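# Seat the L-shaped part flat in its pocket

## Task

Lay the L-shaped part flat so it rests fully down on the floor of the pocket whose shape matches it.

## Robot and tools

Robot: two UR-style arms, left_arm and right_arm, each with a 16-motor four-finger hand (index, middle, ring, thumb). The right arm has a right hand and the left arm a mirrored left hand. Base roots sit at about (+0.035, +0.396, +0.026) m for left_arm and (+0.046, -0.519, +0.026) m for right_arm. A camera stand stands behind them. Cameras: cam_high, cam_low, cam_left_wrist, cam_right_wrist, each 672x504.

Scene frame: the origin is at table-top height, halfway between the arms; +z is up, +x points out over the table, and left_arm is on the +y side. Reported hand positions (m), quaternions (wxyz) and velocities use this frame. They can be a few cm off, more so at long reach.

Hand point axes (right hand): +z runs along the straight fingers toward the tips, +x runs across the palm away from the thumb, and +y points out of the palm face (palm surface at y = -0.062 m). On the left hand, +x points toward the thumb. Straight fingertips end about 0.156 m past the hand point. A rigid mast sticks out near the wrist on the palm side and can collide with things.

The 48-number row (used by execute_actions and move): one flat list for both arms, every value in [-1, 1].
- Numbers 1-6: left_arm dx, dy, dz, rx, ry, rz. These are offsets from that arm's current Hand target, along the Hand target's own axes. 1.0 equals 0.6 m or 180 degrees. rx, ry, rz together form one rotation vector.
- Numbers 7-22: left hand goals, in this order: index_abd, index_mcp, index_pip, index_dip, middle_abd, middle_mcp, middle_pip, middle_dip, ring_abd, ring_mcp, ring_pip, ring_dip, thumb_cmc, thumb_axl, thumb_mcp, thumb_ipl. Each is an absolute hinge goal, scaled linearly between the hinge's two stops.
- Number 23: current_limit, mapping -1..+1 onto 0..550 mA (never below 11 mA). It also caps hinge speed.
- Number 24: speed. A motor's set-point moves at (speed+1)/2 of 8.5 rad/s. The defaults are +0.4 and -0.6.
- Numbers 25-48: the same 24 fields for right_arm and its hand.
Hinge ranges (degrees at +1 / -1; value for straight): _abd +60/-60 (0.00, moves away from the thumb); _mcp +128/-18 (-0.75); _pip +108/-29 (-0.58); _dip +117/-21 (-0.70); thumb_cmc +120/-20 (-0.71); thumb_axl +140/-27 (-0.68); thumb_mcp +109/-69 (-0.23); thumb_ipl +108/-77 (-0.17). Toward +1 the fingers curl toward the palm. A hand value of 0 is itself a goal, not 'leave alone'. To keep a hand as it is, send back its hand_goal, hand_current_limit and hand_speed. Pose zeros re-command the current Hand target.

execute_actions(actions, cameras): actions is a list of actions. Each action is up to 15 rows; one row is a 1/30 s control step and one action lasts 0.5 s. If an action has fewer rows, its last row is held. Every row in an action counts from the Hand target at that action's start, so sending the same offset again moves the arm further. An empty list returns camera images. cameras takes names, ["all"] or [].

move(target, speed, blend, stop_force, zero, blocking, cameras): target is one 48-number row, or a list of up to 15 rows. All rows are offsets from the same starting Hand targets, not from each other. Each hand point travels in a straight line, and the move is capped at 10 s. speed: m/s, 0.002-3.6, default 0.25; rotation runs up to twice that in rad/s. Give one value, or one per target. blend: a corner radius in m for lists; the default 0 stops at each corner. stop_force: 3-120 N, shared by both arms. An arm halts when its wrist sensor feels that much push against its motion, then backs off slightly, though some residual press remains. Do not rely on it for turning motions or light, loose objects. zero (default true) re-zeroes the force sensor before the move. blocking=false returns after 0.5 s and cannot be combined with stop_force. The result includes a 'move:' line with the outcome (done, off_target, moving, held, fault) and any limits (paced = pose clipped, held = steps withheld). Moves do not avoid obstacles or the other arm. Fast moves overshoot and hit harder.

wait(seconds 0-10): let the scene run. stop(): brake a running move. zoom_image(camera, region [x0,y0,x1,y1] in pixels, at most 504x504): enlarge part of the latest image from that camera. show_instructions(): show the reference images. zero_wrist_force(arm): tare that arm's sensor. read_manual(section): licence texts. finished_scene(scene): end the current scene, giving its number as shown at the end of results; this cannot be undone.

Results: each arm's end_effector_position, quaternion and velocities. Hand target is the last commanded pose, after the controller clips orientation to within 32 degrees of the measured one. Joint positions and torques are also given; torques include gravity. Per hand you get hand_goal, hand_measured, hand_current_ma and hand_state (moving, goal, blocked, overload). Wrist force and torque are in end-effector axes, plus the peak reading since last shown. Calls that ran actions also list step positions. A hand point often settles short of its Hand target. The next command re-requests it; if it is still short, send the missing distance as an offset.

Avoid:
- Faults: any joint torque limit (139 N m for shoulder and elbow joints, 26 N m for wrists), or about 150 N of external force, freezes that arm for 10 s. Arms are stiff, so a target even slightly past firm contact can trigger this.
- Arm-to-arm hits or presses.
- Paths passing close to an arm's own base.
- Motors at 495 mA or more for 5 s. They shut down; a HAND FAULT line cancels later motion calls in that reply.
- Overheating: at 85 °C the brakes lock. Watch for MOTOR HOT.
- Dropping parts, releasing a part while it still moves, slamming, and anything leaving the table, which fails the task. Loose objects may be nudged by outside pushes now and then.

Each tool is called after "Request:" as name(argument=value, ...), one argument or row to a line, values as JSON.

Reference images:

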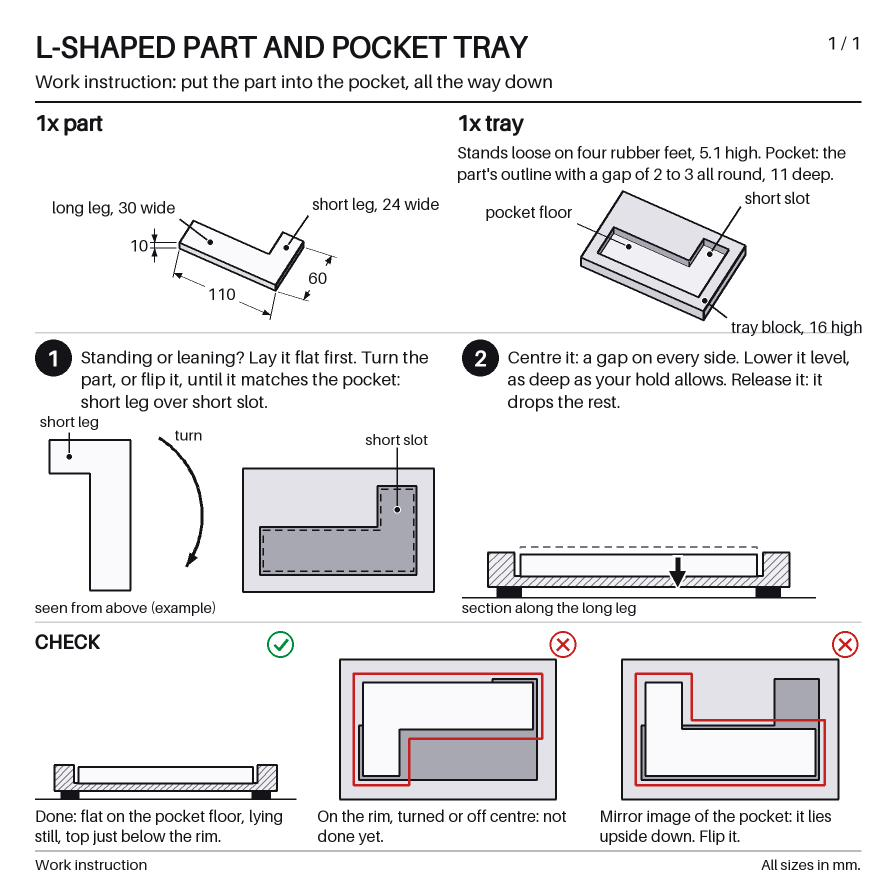

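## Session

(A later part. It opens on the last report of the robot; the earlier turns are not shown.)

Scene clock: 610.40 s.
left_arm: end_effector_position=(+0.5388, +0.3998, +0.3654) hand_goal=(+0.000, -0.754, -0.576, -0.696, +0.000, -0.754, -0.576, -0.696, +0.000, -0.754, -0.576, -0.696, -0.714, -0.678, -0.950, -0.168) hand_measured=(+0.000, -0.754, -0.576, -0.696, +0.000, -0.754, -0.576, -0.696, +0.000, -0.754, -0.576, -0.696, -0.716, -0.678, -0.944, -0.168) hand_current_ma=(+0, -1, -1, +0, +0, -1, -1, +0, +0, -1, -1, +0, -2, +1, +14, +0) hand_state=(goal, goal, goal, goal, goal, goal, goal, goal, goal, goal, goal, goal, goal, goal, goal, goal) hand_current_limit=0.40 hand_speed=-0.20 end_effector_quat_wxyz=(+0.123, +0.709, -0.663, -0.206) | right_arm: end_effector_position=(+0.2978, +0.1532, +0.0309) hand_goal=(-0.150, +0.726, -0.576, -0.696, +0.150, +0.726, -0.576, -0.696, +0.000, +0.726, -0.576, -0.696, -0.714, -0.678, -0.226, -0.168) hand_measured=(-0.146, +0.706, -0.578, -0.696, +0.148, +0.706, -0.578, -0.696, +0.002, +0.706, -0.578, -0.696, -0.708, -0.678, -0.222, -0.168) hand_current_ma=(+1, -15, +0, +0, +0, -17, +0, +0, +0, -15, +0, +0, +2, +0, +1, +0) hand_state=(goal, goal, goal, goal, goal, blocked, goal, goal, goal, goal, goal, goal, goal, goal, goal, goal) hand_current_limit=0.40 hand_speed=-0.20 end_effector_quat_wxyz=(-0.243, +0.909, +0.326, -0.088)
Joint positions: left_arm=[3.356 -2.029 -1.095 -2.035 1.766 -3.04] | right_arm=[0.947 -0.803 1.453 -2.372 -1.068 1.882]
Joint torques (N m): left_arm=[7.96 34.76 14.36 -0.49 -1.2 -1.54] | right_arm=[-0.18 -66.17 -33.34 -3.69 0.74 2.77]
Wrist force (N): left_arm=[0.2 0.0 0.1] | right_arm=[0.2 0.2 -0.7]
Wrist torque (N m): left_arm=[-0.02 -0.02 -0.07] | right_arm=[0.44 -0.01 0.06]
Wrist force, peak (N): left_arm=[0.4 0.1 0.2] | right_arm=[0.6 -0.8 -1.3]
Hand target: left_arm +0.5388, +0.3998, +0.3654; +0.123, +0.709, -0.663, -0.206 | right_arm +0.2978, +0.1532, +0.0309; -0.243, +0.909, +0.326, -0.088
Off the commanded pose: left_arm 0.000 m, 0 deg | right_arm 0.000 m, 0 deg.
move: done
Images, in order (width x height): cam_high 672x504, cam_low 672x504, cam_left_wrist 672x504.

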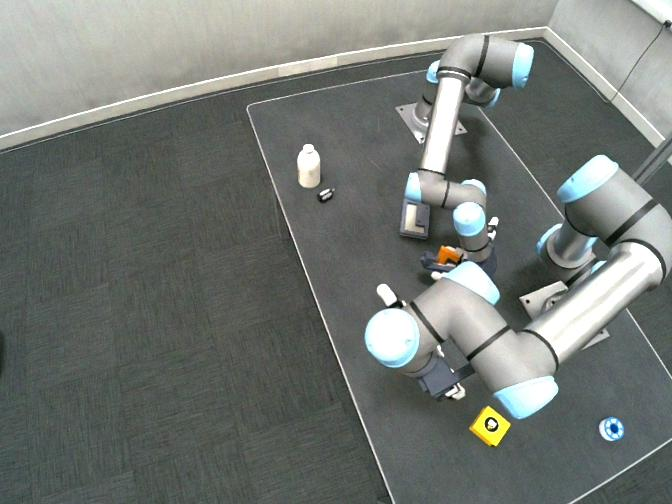

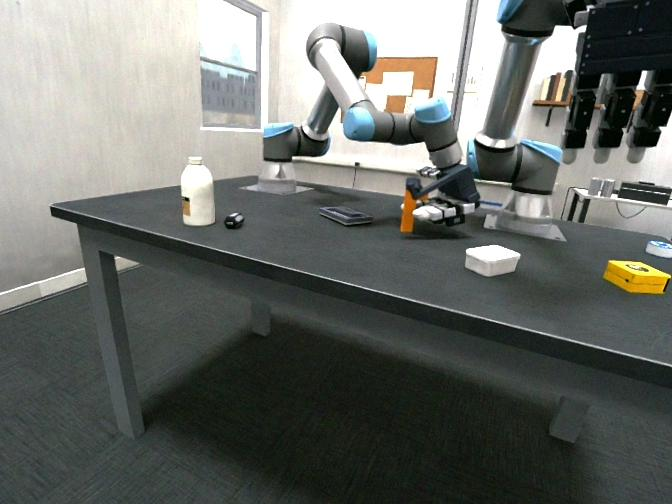

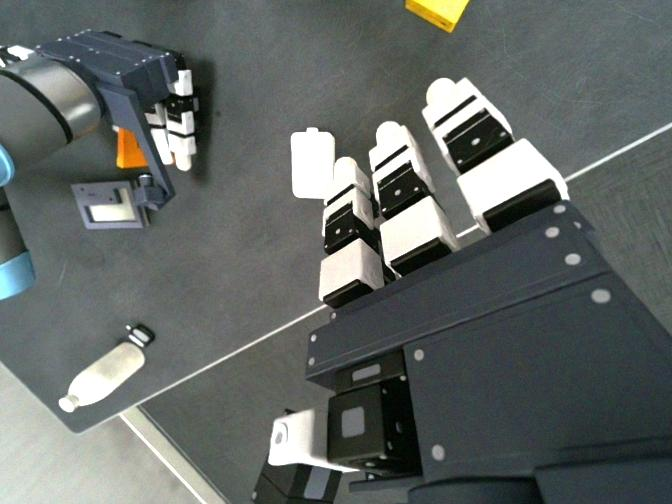

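Request:
move(
  target=[
    [0,0,0,0,0,0,0,-0.754,-0.576,-0.696,0,-0.754,-0.576,-0.696,0,-0.754,-0.576,-0.696,-0.714,-0.678,-0.95,-0.168,0.4,-0.2,0,0,0,0,0,0,0.2,0.726,-0.576,-0.696,-0.2,0.726,-0.576,-0.696,0,0.726,-0.576,-0.696,-0.714,-0.678,-0.226,-0.168,0.4,-0.9],
  ],
  cameras=["cam_low", "cam_high"],
)

Request:
zoom_image(
  camera="cam_low",
  region=[330, 130, 500, 270],
)

Request:
zoom_image(
  camera="cam_high",
  region=[380, 170, 520, 310],
)

Scene clock: 622.17 s.
left_arm: end_effector_position=(+0.5388, +0.3998, +0.3654) hand_goal=(+0.000, -0.754, -0.576, -0.696, +0.000, -0.754, -0.576, -0.696, +0.000, -0.754, -0.576, -0.696, -0.714, -0.678, -0.950, -0.168) hand_measured=(+0.000, -0.754, -0.576, -0.696, +0.000, -0.754, -0.576, -0.696, +0.000, -0.754, -0.576, -0.696, -0.716, -0.678, -0.944, -0.168) hand_current_ma=(+0, -1, -1, +0, +0, -1, -1, +0, +0, -1, -1, +0, -2, +1, +14, +0) hand_state=(goal, goal, goal, goal, goal, goal, goal, goal, goal, goal, goal, goal, goal, goal, goal, goal) hand_current_limit=0.40 hand_speed=-0.20 end_effector_quat_wxyz=(+0.123, +0.709, -0.663, -0.206) | right_arm: end_effector_position=(+0.2978, +0.1532, +0.0309) hand_goal=(+0.200, +0.726, -0.576, -0.696, -0.200, +0.726, -0.576, -0.696, +0.000, +0.726, -0.576, -0.696, -0.714, -0.678, -0.226, -0.168) hand_measured=(+0.078, +0.712, -0.578, -0.696, -0.094, +0.706, -0.580, -0.696, +0.002, +0.706, -0.578, -0.696, -0.708, -0.678, -0.222, -0.168) hand_current_ma=(-237, -9, +0, +0, +186, -17, -1, +0, +0, -15, +0, +0, +2, +0, +1, +0) hand_state=(blocked, goal, goal, goal, blocked, blocked, goal, goal, goal, goal, goal, goal, goal, goal, goal, goal) hand_current_limit=0.40 hand_speed=-0.90 end_effector_quat_wxyz=(-0.243, +0.909, +0.326, -0.088)
Joint positions: left_arm=[3.356 -2.029 -1.095 -2.035 1.766 -3.04] | right_arm=[0.947 -0.803 1.453 -2.372 -1.068 1.882]
Joint torques (N m): left_arm=[7.68 34.27 14.44 -0.37 -1.29 -1.5] | right_arm=[13.68 -67.18 -33.63 -3.87 0.76 2.66]
Wrist force (N): left_arm=[0.1 0.2 0.0] | right_arm=[0.4 0.2 -0.2]
Wrist torque (N m): left_arm=[0.01 -0.01 -0.09] | right_arm=[0.42 -0.04 0.07]
Wrist force, peak (N): left_arm=[0.4 0.0 -0.1] | right_arm=[0.5 -0.1 -0.6]
Hand target: left_arm +0.5388, +0.3998, +0.3654; +0.123, +0.709, -0.663, -0.206 | right_arm +0.2978, +0.1532, +0.0309; -0.243, +0.909, +0.326, -0.088
Off the commanded pose: left_arm 0.000 m, 0 deg | right_arm 0.000 m, 0 deg.
move: done
Images, in order (width x height): cam_high 672x504, cam_low 672x504.

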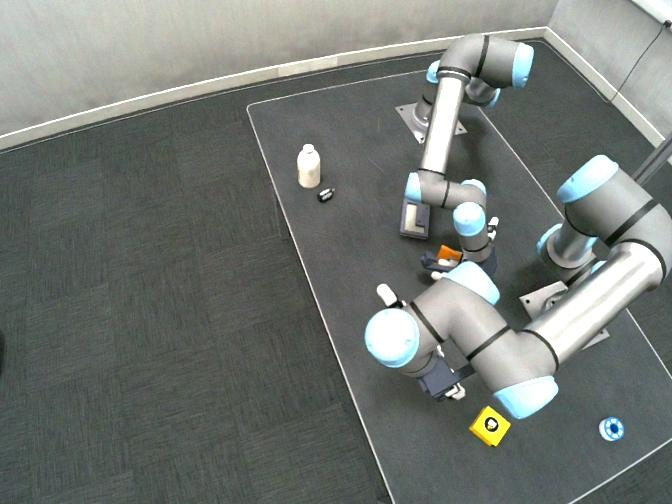

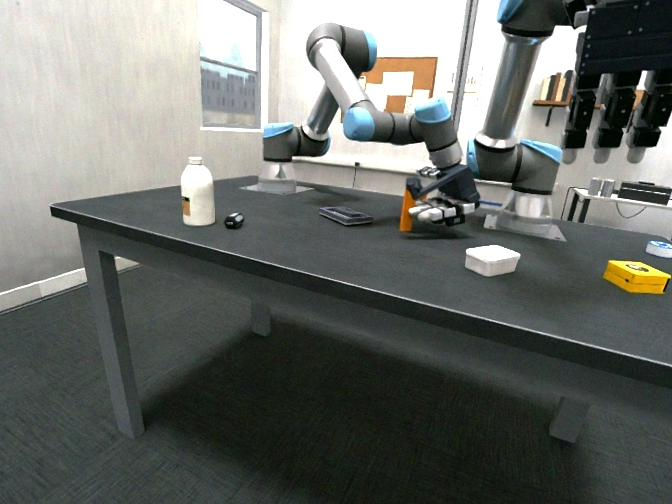

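Scaled by 2.965 from the camera's 672x504 image, which has a finer 960x720 frame.

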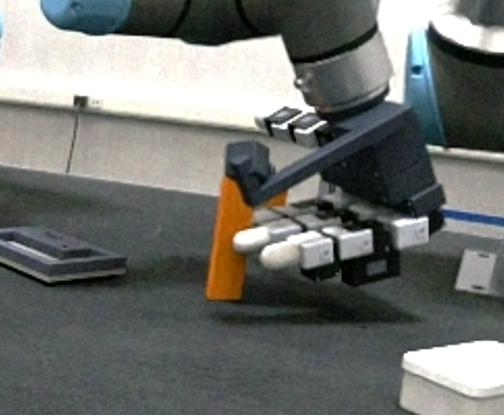

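Scaled by 3.600 from the camera's 672x504 image, which has a finer 960x720 frame.

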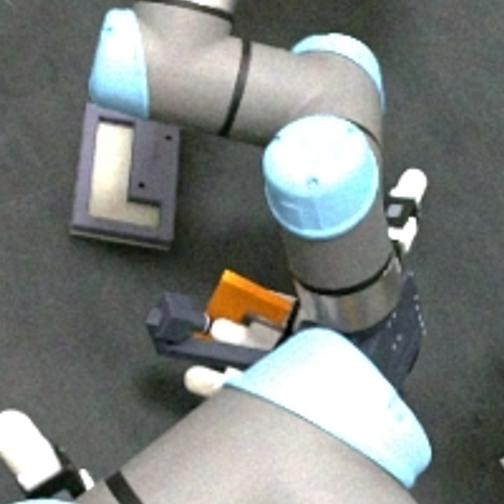

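Request:
move(
  target=[
    [0,0,0,0,0,0,0,-0.754,-0.576,-0.696,0,-0.754,-0.576,-0.696,0,-0.754,-0.576,-0.696,-0.714,-0.678,-0.95,-0.168,0.4,-0.2,0,-0.0833,-0.1443,0,0,0,0.2,0.726,-0.576,-0.696,-0.2,0.726,-0.576,-0.696,0,0.726,-0.576,-0.696,-0.714,-0.678,-0.226,-0.168,0.4,-0.9],
    [0,0,0,0,0,0,0,-0.754,-0.576,-0.696,0,-0.754,-0.576,-0.696,0,-0.754,-0.576,-0.696,-0.714,-0.678,-0.95,-0.168,0.4,-0.2,-0.0137,0.1317,-0.44,-0.1104,-0.1612,-0.6017,0.2,0.726,-0.576,-0.696,-0.2,0.726,-0.576,-0.696,0,0.726,-0.576,-0.696,-0.714,-0.678,-0.226,-0.168,0.4,-0.9],
  ],
  speed=[0.08, 0.3],
  cameras=["cam_low", "cam_high", "cam_right_wrist"],
)

Request:
zoom_image(
  camera="cam_low",
  region=[280, 90, 450, 260],
)

Scene clock: 709.03 s.
left_arm: end_effector_position=(+0.5388, +0.3998, +0.3654) hand_goal=(+0.000, -0.754, -0.576, -0.696, +0.000, -0.754, -0.576, -0.696, +0.000, -0.754, -0.576, -0.696, -0.714, -0.678, -0.950, -0.168) hand_measured=(+0.000, -0.754, -0.576, -0.696, +0.000, -0.754, -0.576, -0.696, +0.000, -0.754, -0.576, -0.696, -0.716, -0.678, -0.944, -0.168) hand_current_ma=(+0, -1, -1, +0, +0, -1, -1, +0, +0, -1, -1, +0, -2, +1, +14, +0) hand_state=(goal, goal, goal, goal, goal, goal, goal, goal, goal, goal, goal, goal, goal, goal, goal, goal) hand_current_limit=0.40 hand_speed=-0.20 end_effector_quat_wxyz=(+0.123, +0.709, -0.663, -0.206) | right_arm: end_effector_position=(+0.4191, -0.0067, +0.2201) hand_goal=(+0.200, +0.726, -0.576, -0.696, -0.200, +0.726, -0.576, -0.696, +0.000, +0.726, -0.576, -0.696, -0.714, -0.678, -0.226, -0.168) hand_measured=(+0.078, +0.712, -0.578, -0.696, -0.094, +0.706, -0.580, -0.696, +0.002, +0.706, -0.578, -0.696, -0.712, -0.678, -0.222, -0.168) hand_current_ma=(-237, -9, +0, +0, +185, -17, -1, +0, +0, -15, +0, +0, +1, +0, +1, +0) hand_state=(blocked, goal, goal, goal, blocked, blocked, goal, goal, goal, goal, goal, goal, goal, goal, goal, goal) hand_current_limit=0.40 hand_speed=-0.90 end_effector_quat_wxyz=(+0.000, +0.253, +0.967, +0.000)
Joint positions: left_arm=[3.356 -2.029 -1.095 -2.035 1.766 -3.04] | right_arm=[0.705 -1.402 1.815 -1.983 -1.571 -0.341]
Joint torques (N m): left_arm=[7.44 34.48 14.89 -0.42 -1.27 -1.74] | right_arm=[12.83 -19.83 -34.61 -2.05 0.82 -1.64]
Wrist force (N): left_arm=[0.0 0.0 0.0] | right_arm=[0.2 -0.2 -0.3]
Wrist torque (N m): left_arm=[-0.01 0.01 -0.09] | right_arm=[0.31 -0.01 0.12]
Wrist force, peak (N): left_arm=[0.4 -0.1 0.1] | right_arm=[0.4 -0.5 -1.1]
Hand target: left_arm +0.5388, +0.3998, +0.3654; +0.123, +0.709, -0.663, -0.206 | right_arm +0.4191, -0.0066, +0.2200; +0.000, +0.253, +0.967, +0.000
Off the commanded pose: left_arm 0.000 m, 0 deg | right_arm 0.000 m, 0 deg.
move: done
Images, in order (width x height): cam_high 672x504, cam_low 672x504, cam_right_wrist 672x504.

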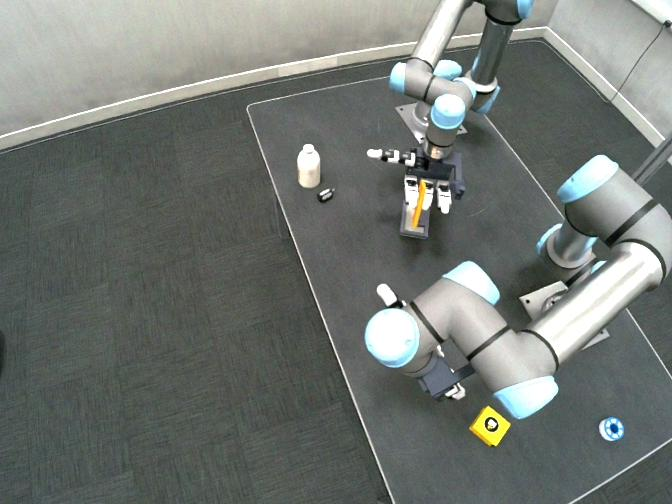

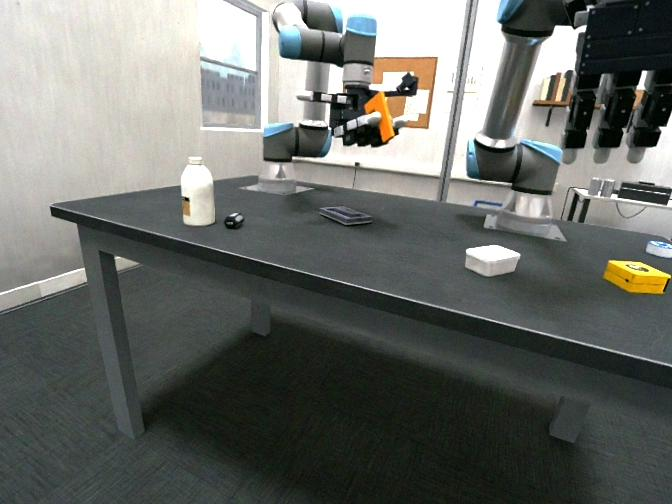

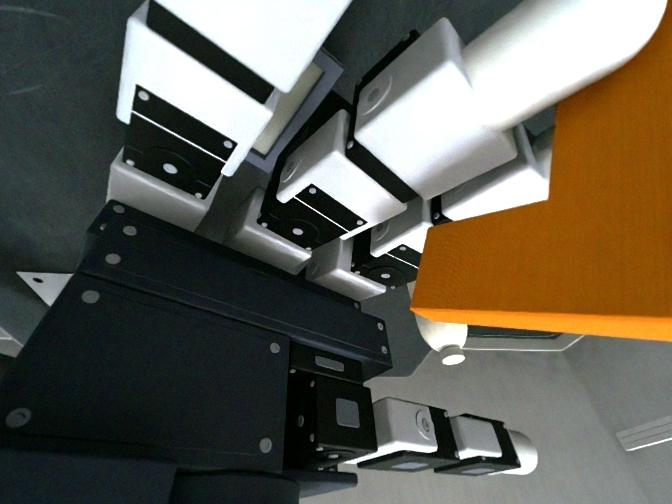

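Scaled by 2.965 from the camera's 672x504 image, which has a finer 960x720 frame.

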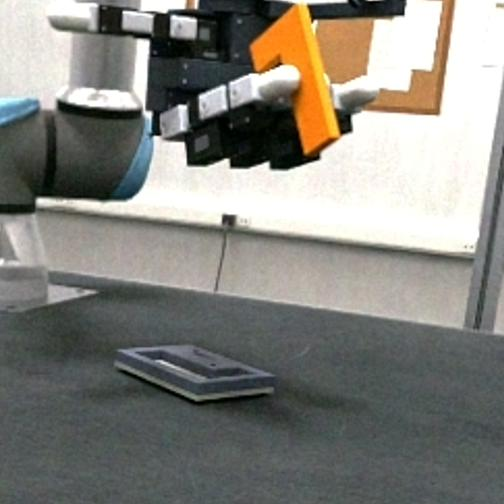

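Request:
move(
  target=[
    [0.5923,-0.216,0.0973,0.1483,-0.0884,0.5101,0,-0.754,-0.576,-0.696,0,-0.754,-0.576,-0.696,0,-0.754,-0.576,-0.696,-0.714,-0.678,-0.95,-0.168,0.4,-0.2,0,0,0,0,0,0,0.2,-0.936,-0.576,-0.696,-0.2,-0.936,-0.576,-0.696,0,-0.936,-0.576,-0.696,-0.714,-0.678,-0.226,-0.168,0.4,-0.9],
  ],
  speed=0.35,
  cameras=["cam_low", "cam_left_wrist", "cam_right_wrist"],
)

Request:
zoom_image(
  camera="cam_left_wrist",
  region=[150, 170, 330, 330],
)

Request:
zoom_image(
  camera="cam_right_wrist",
  region=[180, 0, 430, 250],
)

Request:
zoom_image(
  camera="cam_low",
  region=[280, 90, 450, 260],
)

Scene clock: 737.63 s.
left_arm: end_effector_position=(+0.6401, +0.0652, +0.2095) hand_goal=(+0.000, -0.754, -0.576, -0.696, +0.000, -0.754, -0.576, -0.696, +0.000, -0.754, -0.576, -0.696, -0.714, -0.678, -0.950, -0.168) hand_measured=(+0.000, -0.754, -0.576, -0.696, +0.000, -0.754, -0.576, -0.696, +0.000, -0.754, -0.576, -0.696, -0.716, -0.678, -0.944, -0.168) hand_current_ma=(+0, -1, -1, +0, +0, -1, -1, +0, +0, -1, -1, +0, -2, +1, +14, +0) hand_state=(goal, goal, goal, goal, goal, goal, goal, goal, goal, goal, goal, goal, goal, goal, goal, goal) hand_current_limit=0.40 hand_speed=-0.20 end_effector_quat_wxyz=(+0.000, +0.000, +1.000, +0.000) | right_arm: end_effector_position=(+0.4191, -0.0066, +0.2200) hand_goal=(+0.200, -0.936, -0.576, -0.696, -0.200, -0.936, -0.576, -0.696, +0.000, -0.936, -0.576, -0.696, -0.714, -0.678, -0.226, -0.168) hand_measured=(+0.078, -0.922, -0.576, -0.696, -0.094, -0.930, -0.580, -0.696, +0.002, -0.926, -0.578, -0.696, -0.712, -0.678, -0.222, -0.168) hand_current_ma=(-237, +9, +0, +0, +185, +2, -1, +0, +0, +4, +0, +0, +1, +0, +1, +0) hand_state=(blocked, goal, goal, goal, blocked, goal, goal, goal, goal, goal, goal, goal, goal, goal, goal, goal) hand_current_limit=0.40 hand_speed=-0.90 end_effector_quat_wxyz=(+0.000, +0.253, +0.967, +0.000)
Joint positions: left_arm=[2.736 -2.225 -1.139 -1.349 1.571 -1.977] | right_arm=[0.705 -1.402 1.815 -1.983 -1.571 -0.341]
Joint torques (N m): left_arm=[8.15 61.6 16.88 3.6 2.03 1.71] | right_arm=[12.94 -19.22 -36.18 -1.77 -0.48 -1.35]
Wrist force (N): left_arm=[0.8 0.5 -0.2] | right_arm=[0.2 -0.3 -0.2]
Wrist torque (N m): left_arm=[0.13 -0.09 0.11] | right_arm=[0.04 -0.01 0.15]
Wrist force, peak (N): left_arm=[-1.5 0.5 -0.1] | right_arm=[0.3 -0.5 -0.5]
Hand target: left_arm +0.6401, +0.0652, +0.2095; +0.000, +0.000, +1.000, +0.000 | right_arm +0.4191, -0.0066, +0.2200; +0.000, +0.253, +0.967, +0.000
Off the commanded pose: left_arm 0.000 m, 0 deg | right_arm 0.000 m, 0 deg.
move: done
Images, in order (width x height): cam_low 672x504, cam_left_wrist 672x504, cam_right_wrist 672x504.

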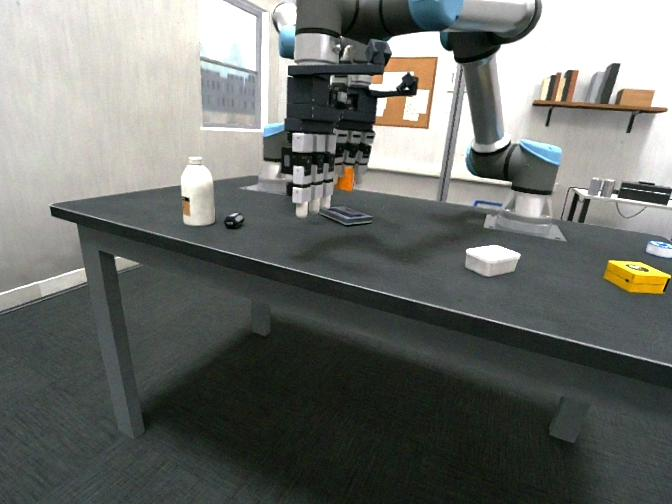

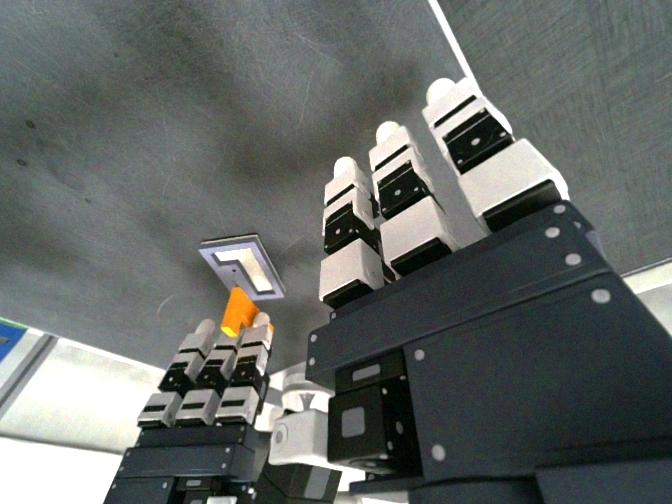

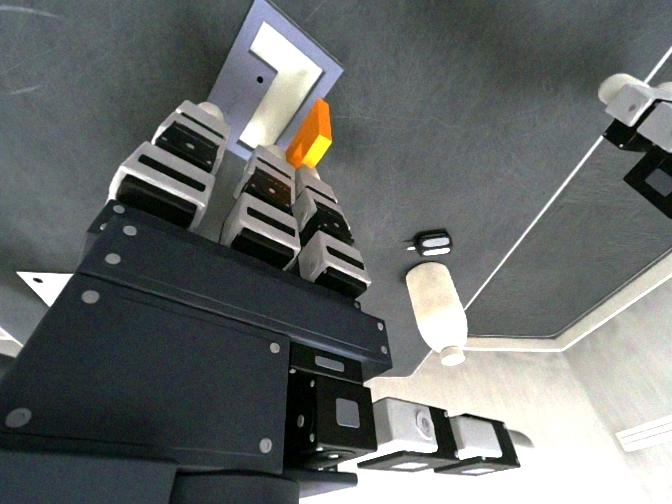

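Scaled by 2.800 from the camera's 672x504 image, which has a finer 960x720 frame.

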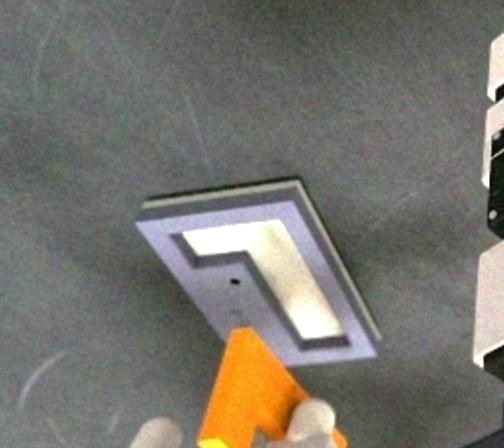

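Scaled by 2.016 from the camera's 672x504 image, which has a finer 960x720 frame.

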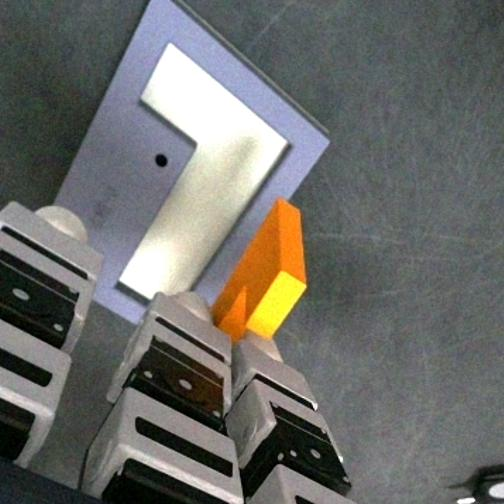

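Scaled by 2.965 from the camera's 672x504 image, which has a finer 960x720 frame.

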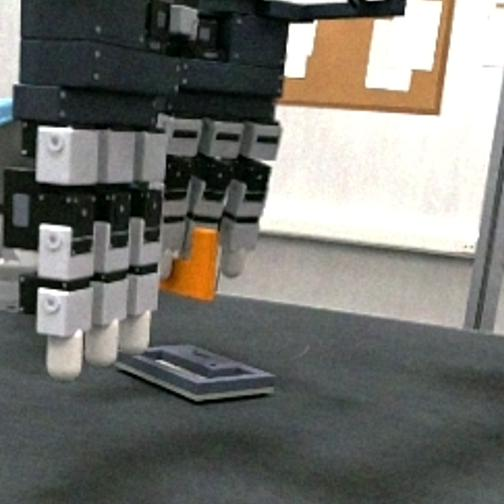

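Request:
move(
  target=[
    [0,0,0,0,0,0,0,-0.754,-0.576,-0.696,0,-0.754,-0.576,-0.696,0,-0.754,-0.576,-0.696,-0.714,-0.678,-0.95,-0.168,0.4,-0.2,0,0,0.095,0,0,0,0.2,-0.936,-0.576,-0.696,-0.2,-0.936,-0.576,-0.696,0,-0.936,-0.576,-0.696,-0.714,-0.678,-0.226,-0.168,0.4,-0.9],
  ],
  speed=0.12,
  stop_force=8,
  cameras=["cam_left_wrist", "cam_right_wrist"],
)

Request:
zoom_image(
  camera="cam_left_wrist",
  region=[180, 210, 310, 320],
)

Request:
zoom_image(
  camera="cam_right_wrist",
  region=[230, 0, 430, 200],
)

Scene clock: 760.80 s.
left_arm: end_effector_position=(+0.6401, +0.0652, +0.2095) hand_goal=(+0.000, -0.754, -0.576, -0.696, +0.000, -0.754, -0.576, -0.696, +0.000, -0.754, -0.576, -0.696, -0.714, -0.678, -0.950, -0.168) hand_measured=(+0.000, -0.754, -0.576, -0.696, +0.000, -0.754, -0.576, -0.696, +0.000, -0.754, -0.576, -0.696, -0.716, -0.678, -0.944, -0.168) hand_current_ma=(+0, -1, -1, +0, +0, -1, -1, +0, +0, -1, -1, +0, -2, +1, +14, +0) hand_state=(goal, goal, goal, goal, goal, goal, goal, goal, goal, goal, goal, goal, goal, goal, goal, goal) hand_current_limit=0.40 hand_speed=-0.20 end_effector_quat_wxyz=(+0.000, +0.000, +1.000, +0.000) | right_arm: end_effector_position=(+0.4190, -0.0067, +0.1630) hand_goal=(+0.200, -0.936, -0.576, -0.696, -0.200, -0.936, -0.576, -0.696, +0.000, -0.936, -0.576, -0.696, -0.714, -0.678, -0.226, -0.168) hand_measured=(+0.078, -0.922, -0.576, -0.696, -0.094, -0.930, -0.580, -0.696, +0.002, -0.926, -0.578, -0.696, -0.712, -0.678, -0.222, -0.168) hand_current_ma=(-237, +8, +0, +0, +185, +2, -1, +0, +0, +4, +0, +0, +1, +0, +1, +0) hand_state=(blocked, goal, goal, goal, blocked, goal, goal, goal, goal, goal, goal, goal, goal, goal, goal, goal) hand_current_limit=0.40 hand_speed=-0.90 end_effector_quat_wxyz=(+0.000, +0.253, +0.967, +0.000)
Joint positions: left_arm=[2.736 -2.225 -1.139 -1.349 1.571 -1.977] | right_arm=[0.705 -1.336 1.898 -2.131 -1.571 -0.341]
Joint torques (N m): left_arm=[8.31 62.42 16.47 4.04 1.93 1.88] | right_arm=[7.24 -47.03 -34.76 -4.02 1.05 -0.63]
Wrist force (N): left_arm=[0.8 0.3 0.1] | right_arm=[0.2 -0.4 -0.1]
Wrist torque (N m): left_arm=[0.10 -0.09 0.11] | right_arm=[0.06 -0.02 0.14]
Wrist force, peak (N): left_arm=[1.0 0.3 0.1] | right_arm=[0.2 -0.1 -1.5]
Hand target: left_arm +0.6401, +0.0652, +0.2095; +0.000, +0.000, +1.000, +0.000 | right_arm +0.4190, -0.0067, +0.1630; +0.000, +0.253, +0.967, +0.000
Off the commanded pose: left_arm 0.000 m, 0 deg | right_arm 0.000 m, 0 deg.
move: done
Images, in order (width x height): cam_left_wrist 672x504, cam_right_wrist 672x504.

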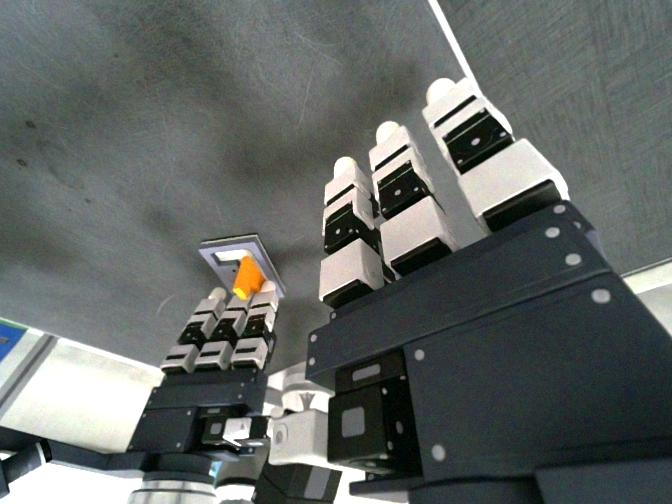

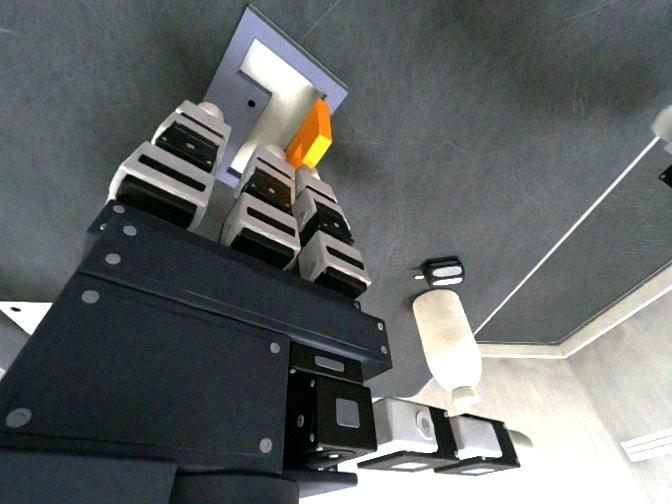

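Scaled by 3.877 from the camera's 672x504 image, which has a finer 960x720 frame.

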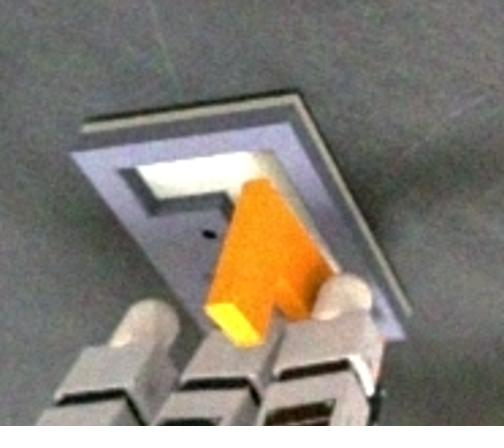

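Scaled by 2.520 from the camera's 672x504 image, which has a finer 960x720 frame.

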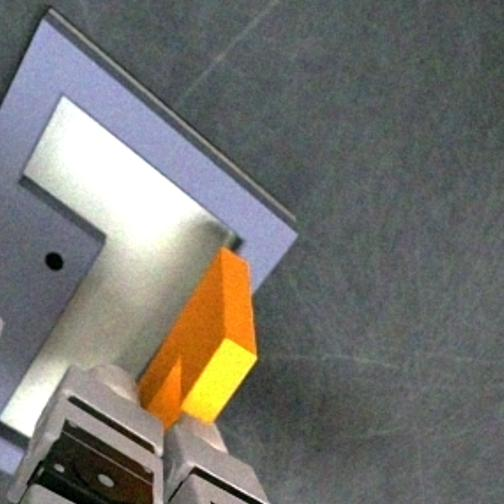

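Request:
execute_actions(
  actions=[],
  cameras=["cam_left_wrist","cam_right_wrist"],
)

Request:
zoom_image(
  camera="cam_left_wrist",
  region=[200, 150, 500, 450],
)

Request:
zoom_image(
  camera="cam_right_wrist",
  region=[250, 180, 500, 430],
)

Scene clock: 802.30 s.
left_arm: end_effector_position=(+0.6401, +0.0652, +0.2095) hand_goal=(+0.000, -0.754, -0.576, -0.696, +0.000, -0.754, -0.576, -0.696, +0.000, -0.754, -0.576, -0.696, -0.714, -0.678, -0.950, -0.168) hand_measured=(+0.000, -0.754, -0.576, -0.696, +0.000, -0.754, -0.576, -0.696, +0.000, -0.754, -0.576, -0.696, -0.716, -0.678, -0.944, -0.168) hand_current_ma=(+0, -1, -1, +0, +0, -1, -1, +0, +0, -1, -1, +0, -2, +1, +14, +0) hand_state=(goal, goal, goal, goal, goal, goal, goal, goal, goal, goal, goal, goal, goal, goal, goal, goal) hand_current_limit=0.40 hand_speed=-0.20 end_effector_quat_wxyz=(+0.000, +0.000, +1.000, +0.000) | right_arm: end_effector_position=(+0.4190, -0.0067, +0.1630) hand_goal=(+0.200, -0.936, -0.576, -0.696, -0.200, -0.936, -0.576, -0.696, +0.000, -0.936, -0.576, -0.696, -0.714, -0.678, -0.226, -0.168) hand_measured=(+0.078, -0.922, -0.576, -0.696, -0.094, -0.930, -0.580, -0.696, +0.002, -0.926, -0.578, -0.696, -0.712, -0.678, -0.222, -0.168) hand_current_ma=(-237, +8, +0, +0, +185, +2, -1, +0, +0, +4, +0, +0, +1, +0, +1, +0) hand_state=(blocked, goal, goal, goal, blocked, goal, goal, goal, goal, goal, goal, goal, goal, goal, goal, goal) hand_current_limit=0.40 hand_speed=-0.90 end_effector_quat_wxyz=(+0.000, +0.253, +0.967, +0.000)
Joint positions: left_arm=[2.736 -2.225 -1.139 -1.349 1.571 -1.977] | right_arm=[0.705 -1.336 1.898 -2.131 -1.571 -0.341]
Joint velocities: within noise
Joint torques (N m): left_arm=[8.58 61.93 16.36 3.96 1.76 1.84] | right_arm=[4.7 -44.29 -32.7 -4.07 1.18 0.66]
Wrist force (N): left_arm=[0.7 0.4 0.0] | right_arm=[0.3 -0.4 -0.2]
Wrist torque (N m): left_arm=[0.11 -0.07 0.10] | right_arm=[0.06 -0.03 0.15]
Wrist force, peak (N): left_arm=[0.9 0.5 0.0] | right_arm=[0.4 -0.6 -0.3]
Hand target: left_arm +0.6401, +0.0652, +0.2095; +0.000, +0.000, +1.000, +0.000 | right_arm +0.4190, -0.0067, +0.1630; +0.000, +0.253, +0.967, +0.000
Off the commanded pose: left_arm 0.000 m, 0 deg | right_arm 0.000 m, 0 deg.
Images, in order (width x height): cam_left_wrist 672x504, cam_right_wrist 672x504.

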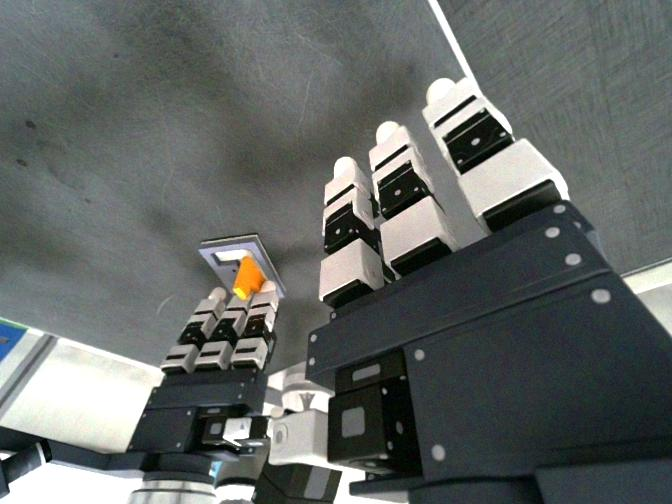

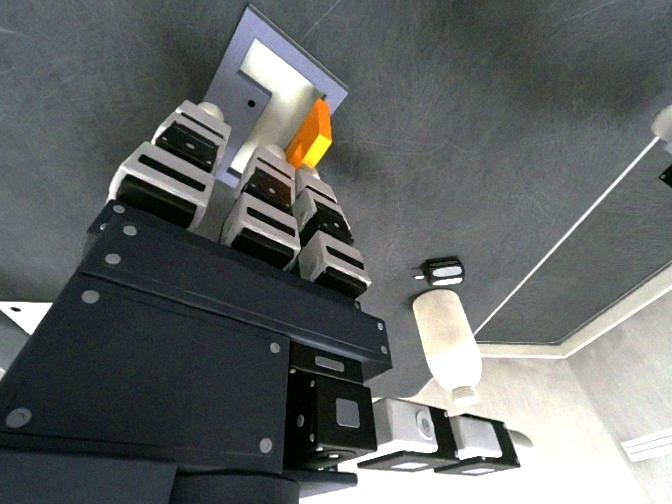

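Scaled by 1.680 from the camera's 672x504 image, which has a finer 960x720 frame.

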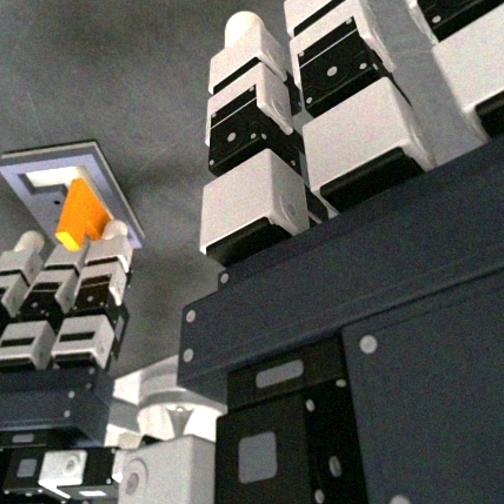

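Scaled by 2.016 from the camera's 672x504 image, which has a finer 960x720 frame.

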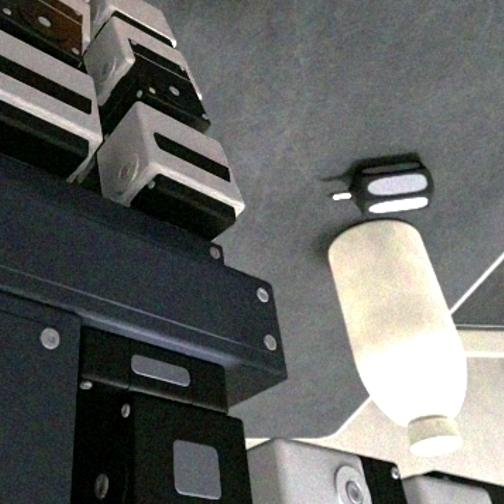

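Request:
zoom_image(
  camera="cam_left_wrist",
  region=[190, 225, 300, 305],
)

Request:
zoom_image(
  camera="cam_right_wrist",
  region=[230, 20, 370, 180],
)

Request:
execute_actions(
  actions=[],
  cameras=["cam_high","cam_low"],
)

Scaled by 4.582 from the camera's 672x504 image, which has a finer 960x720 frame.

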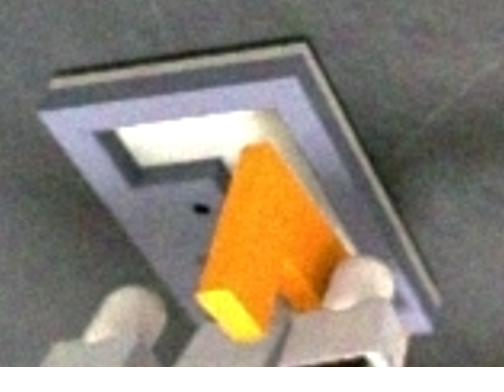

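Scaled by 3.150 from the camera's 672x504 image, which has a finer 960x720 frame.

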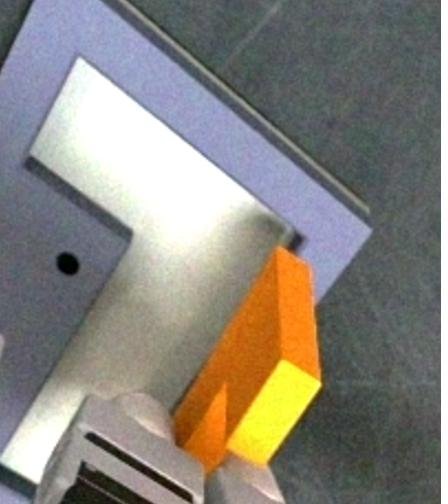

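Scene clock: 806.90 s.
left_arm: end_effector_position=(+0.6401, +0.0652, +0.2095) hand_goal=(+0.000, -0.754, -0.576, -0.696, +0.000, -0.754, -0.576, -0.696, +0.000, -0.754, -0.576, -0.696, -0.714, -0.678, -0.950, -0.168) hand_measured=(+0.000, -0.754, -0.576, -0.696, +0.000, -0.754, -0.576, -0.696, +0.000, -0.754, -0.576, -0.696, -0.716, -0.678, -0.944, -0.168) hand_current_ma=(+0, -1, -1, +0, +0, -1, -1, +0, +0, -1, -1, +0, -2, +1, +14, +0) hand_state=(goal, goal, goal, goal, goal, goal, goal, goal, goal, goal, goal, goal, goal, goal, goal, goal) hand_current_limit=0.40 hand_speed=-0.20 end_effector_quat_wxyz=(+0.000, +0.000, +1.000, +0.000) | right_arm: end_effector_position=(+0.4190, -0.0067, +0.1630) hand_goal=(+0.200, -0.936, -0.576, -0.696, -0.200, -0.936, -0.576, -0.696, +0.000, -0.936, -0.576, -0.696, -0.714, -0.678, -0.226, -0.168) hand_measured=(+0.078, -0.922, -0.576, -0.696, -0.094, -0.930, -0.580, -0.696, +0.002, -0.926, -0.578, -0.696, -0.712, -0.678, -0.222, -0.168) hand_current_ma=(-237, +8, +0, +0, +185, +2, -1, +0, +0, +4, +0, +0, +1, +0, +1, +0) hand_state=(blocked, goal, goal, goal, blocked, goal, goal, goal, goal, goal, goal, goal, goal, goal, goal, goal) hand_current_limit=0.40 hand_speed=-0.90 end_effector_quat_wxyz=(+0.000, +0.253, +0.967, +0.000)
Joint positions: left_arm=[2.736 -2.225 -1.139 -1.349 1.571 -1.977] | right_arm=[0.705 -1.336 1.898 -2.131 -1.571 -0.341]
Joint velocities: within noise
Joint torques (N m): left_arm=[8 61.8 15.77 3.99 1.91 1.78] | right_arm=[2.7 -44.9 -33.53 -4.1 1.37 2.14]
Wrist force (N): left_arm=[0.6 0.3 0.1] | right_arm=[0.2 -0.2 -0.1]
Wrist torque (N m): left_arm=[0.09 -0.06 0.10] | right_arm=[0.07 -0.02 0.14]
Wrist force, peak (N): left_arm=[0.9 0.4 -0.3] | right_arm=[0.5 -0.4 -0.4]
Hand target: left_arm +0.6401, +0.0652, +0.2095; +0.000, +0.000, +1.000, +0.000 | right_arm +0.4190, -0.0067, +0.1630; +0.000, +0.253, +0.967, +0.000
Off the commanded pose: left_arm 0.000 m, 0 deg | right_arm 0.000 m, 0 deg.
Images, in order (width x height): cam_high 672x504, cam_low 672x504.

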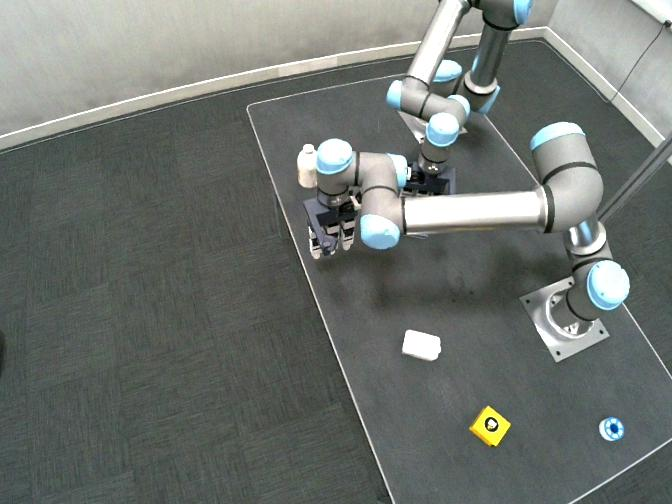

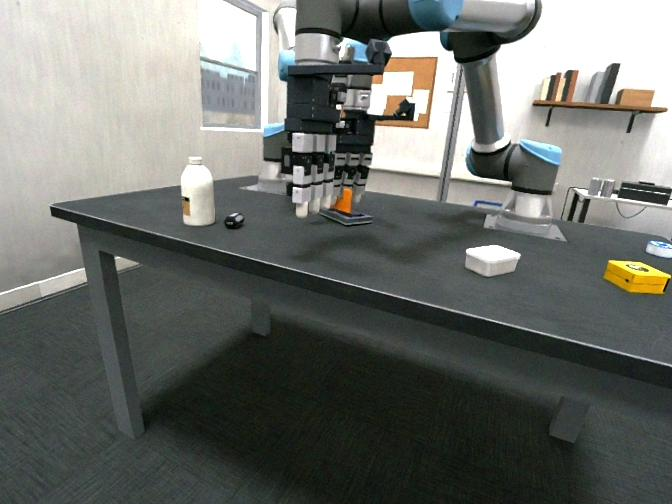

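Request:
zoom_image(
  camera="cam_right_wrist",
  region=[280, 60, 360, 150],
)

Request:
zoom_image(
  camera="cam_left_wrist",
  region=[195, 230, 265, 300],
)

This scene's latest camera images include none from cam_right_wrist. They are from: cam_high, cam_low. cam_right_wrist's image comes with the result of a call that names it in "cameras".

This scene's latest camera images include none from cam_left_wrist. They are from: cam_high, cam_low. cam_left_wrist's image comes with the result of a call that names it in "cameras".

Request:
move(
  target=[0,0,0,0,0,0,0,-0.754,-0.576,-0.696,0,-0.754,-0.576,-0.696,0,-0.754,-0.576,-0.696,-0.714,-0.678,-0.95,-0.168,0.4,-0.2,0.00667,-0.00333,0.0133,0,0,0,0.2,-0.936,-0.576,-0.696,-0.2,-0.936,-0.576,-0.696,0,-0.936,-0.576,-0.696,-0.714,-0.678,-0.226,-0.168,0.4,-0.9],
  speed=0.04,
  stop_force=4,
  cameras=["cam_left_wrist","cam_right_wrist"],
)

Request:
zoom_image(
  camera="cam_right_wrist",
  region=[280, 60, 360, 150],
)

Request:
zoom_image(
  camera="cam_left_wrist",
  region=[195, 230, 295, 310],
)

Scene clock: 898.40 s.
left_arm: end_effector_position=(+0.6401, +0.0652, +0.2095) hand_goal=(+0.000, -0.754, -0.576, -0.696, +0.000, -0.754, -0.576, -0.696, +0.000, -0.754, -0.576, -0.696, -0.714, -0.678, -0.950, -0.168) hand_measured=(+0.000, -0.754, -0.576, -0.696, +0.000, -0.754, -0.576, -0.696, +0.000, -0.754, -0.576, -0.696, -0.716, -0.678, -0.944, -0.168) hand_current_ma=(+0, -1, -1, +0, +0, -1, -1, +0, +0, -1, -1, +0, -2, +1, +14, +0) hand_state=(goal, goal, goal, goal, goal, goal, goal, goal, goal, goal, goal, goal, goal, goal, goal, goal) hand_current_limit=0.40 hand_speed=-0.20 end_effector_quat_wxyz=(+0.000, +0.000, +1.000, +0.000) | right_arm: end_effector_position=(+0.4146, -0.0064, +0.1551) hand_goal=(+0.200, -0.936, -0.576, -0.696, -0.200, -0.936, -0.576, -0.696, +0.000, -0.936, -0.576, -0.696, -0.714, -0.678, -0.226, -0.168) hand_measured=(+0.078, -0.922, -0.576, -0.696, -0.094, -0.930, -0.580, -0.696, +0.002, -0.926, -0.578, -0.696, -0.712, -0.678, -0.222, -0.168) hand_current_ma=(-237, +8, +0, +0, +185, +2, -1, +0, +0, +4, +0, +0, +1, +0, +1, +0) hand_state=(blocked, goal, goal, goal, blocked, goal, goal, goal, goal, goal, goal, goal, goal, goal, goal, goal) hand_current_limit=0.40 hand_speed=-0.90 end_effector_quat_wxyz=(+0.000, +0.253, +0.967, +0.000)
Joint positions: left_arm=[2.736 -2.225 -1.139 -1.349 1.571 -1.977] | right_arm=[0.711 -1.331 1.915 -2.154 -1.571 -0.335]
Joint torques (N m): left_arm=[7.58 61.52 16.11 4 1.49 1.81] | right_arm=[-7.46 -47.27 -34.34 -1.14 1.49 -2.59]
Wrist force (N): left_arm=[0.7 0.3 -0.1] | right_arm=[0.2 -0.3 -0.2]
Wrist torque (N m): left_arm=[0.10 -0.07 0.10] | right_arm=[0.07 -0.03 0.12]
Wrist force, peak (N): left_arm=[0.9 0.5 0.0] | right_arm=[0.7 -0.5 -0.1]
Hand target: left_arm +0.6401, +0.0652, +0.2095; +0.000, +0.000, +1.000, +0.000 | right_arm +0.4146, -0.0064, +0.1551; +0.000, +0.253, +0.967, +0.000
Off the commanded pose: left_arm 0.000 m, 0 deg | right_arm 0.000 m, 0 deg.
move: done
Images, in order (width x height): cam_left_wrist 672x504, cam_right_wrist 672x504.

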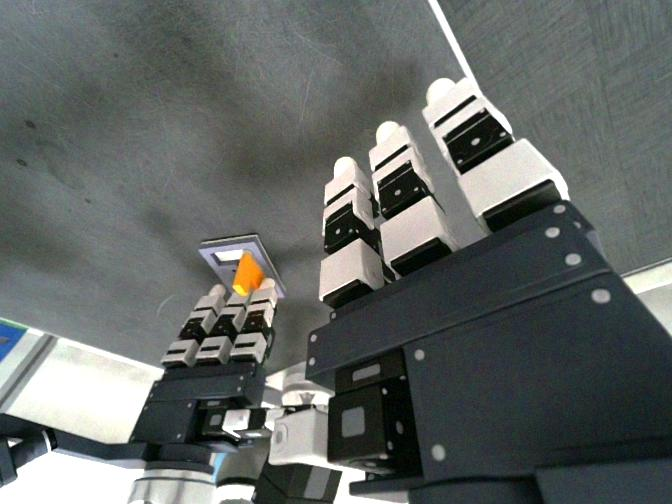

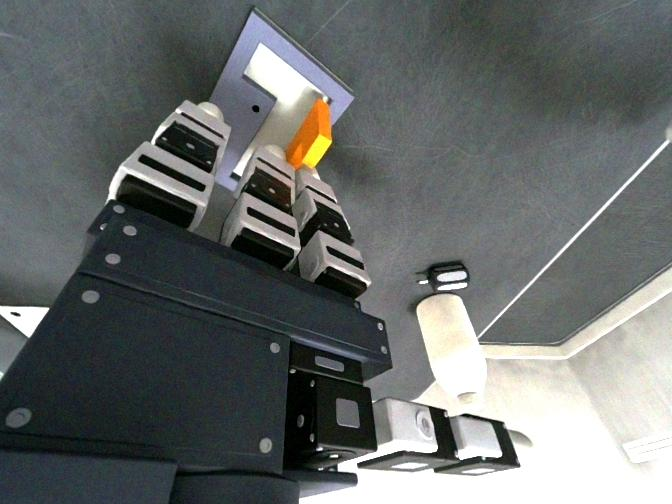

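Scaled by 5.600 from the camera's 672x504 image, which has a finer 960x720 frame.

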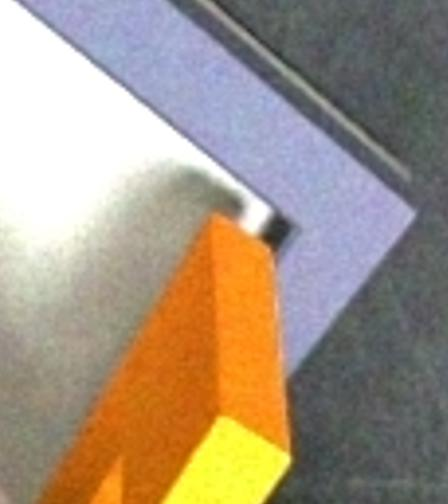

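Scaled by 5.040 from the camera's 672x504 image, which has a finer 960x720 frame.

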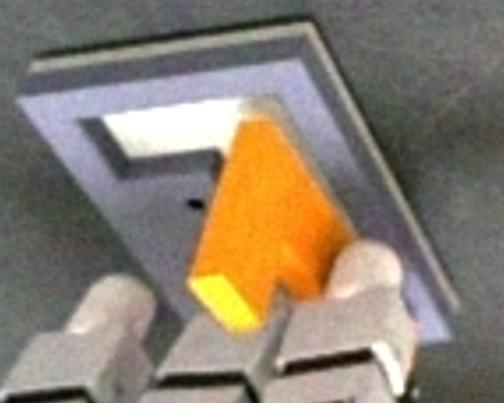

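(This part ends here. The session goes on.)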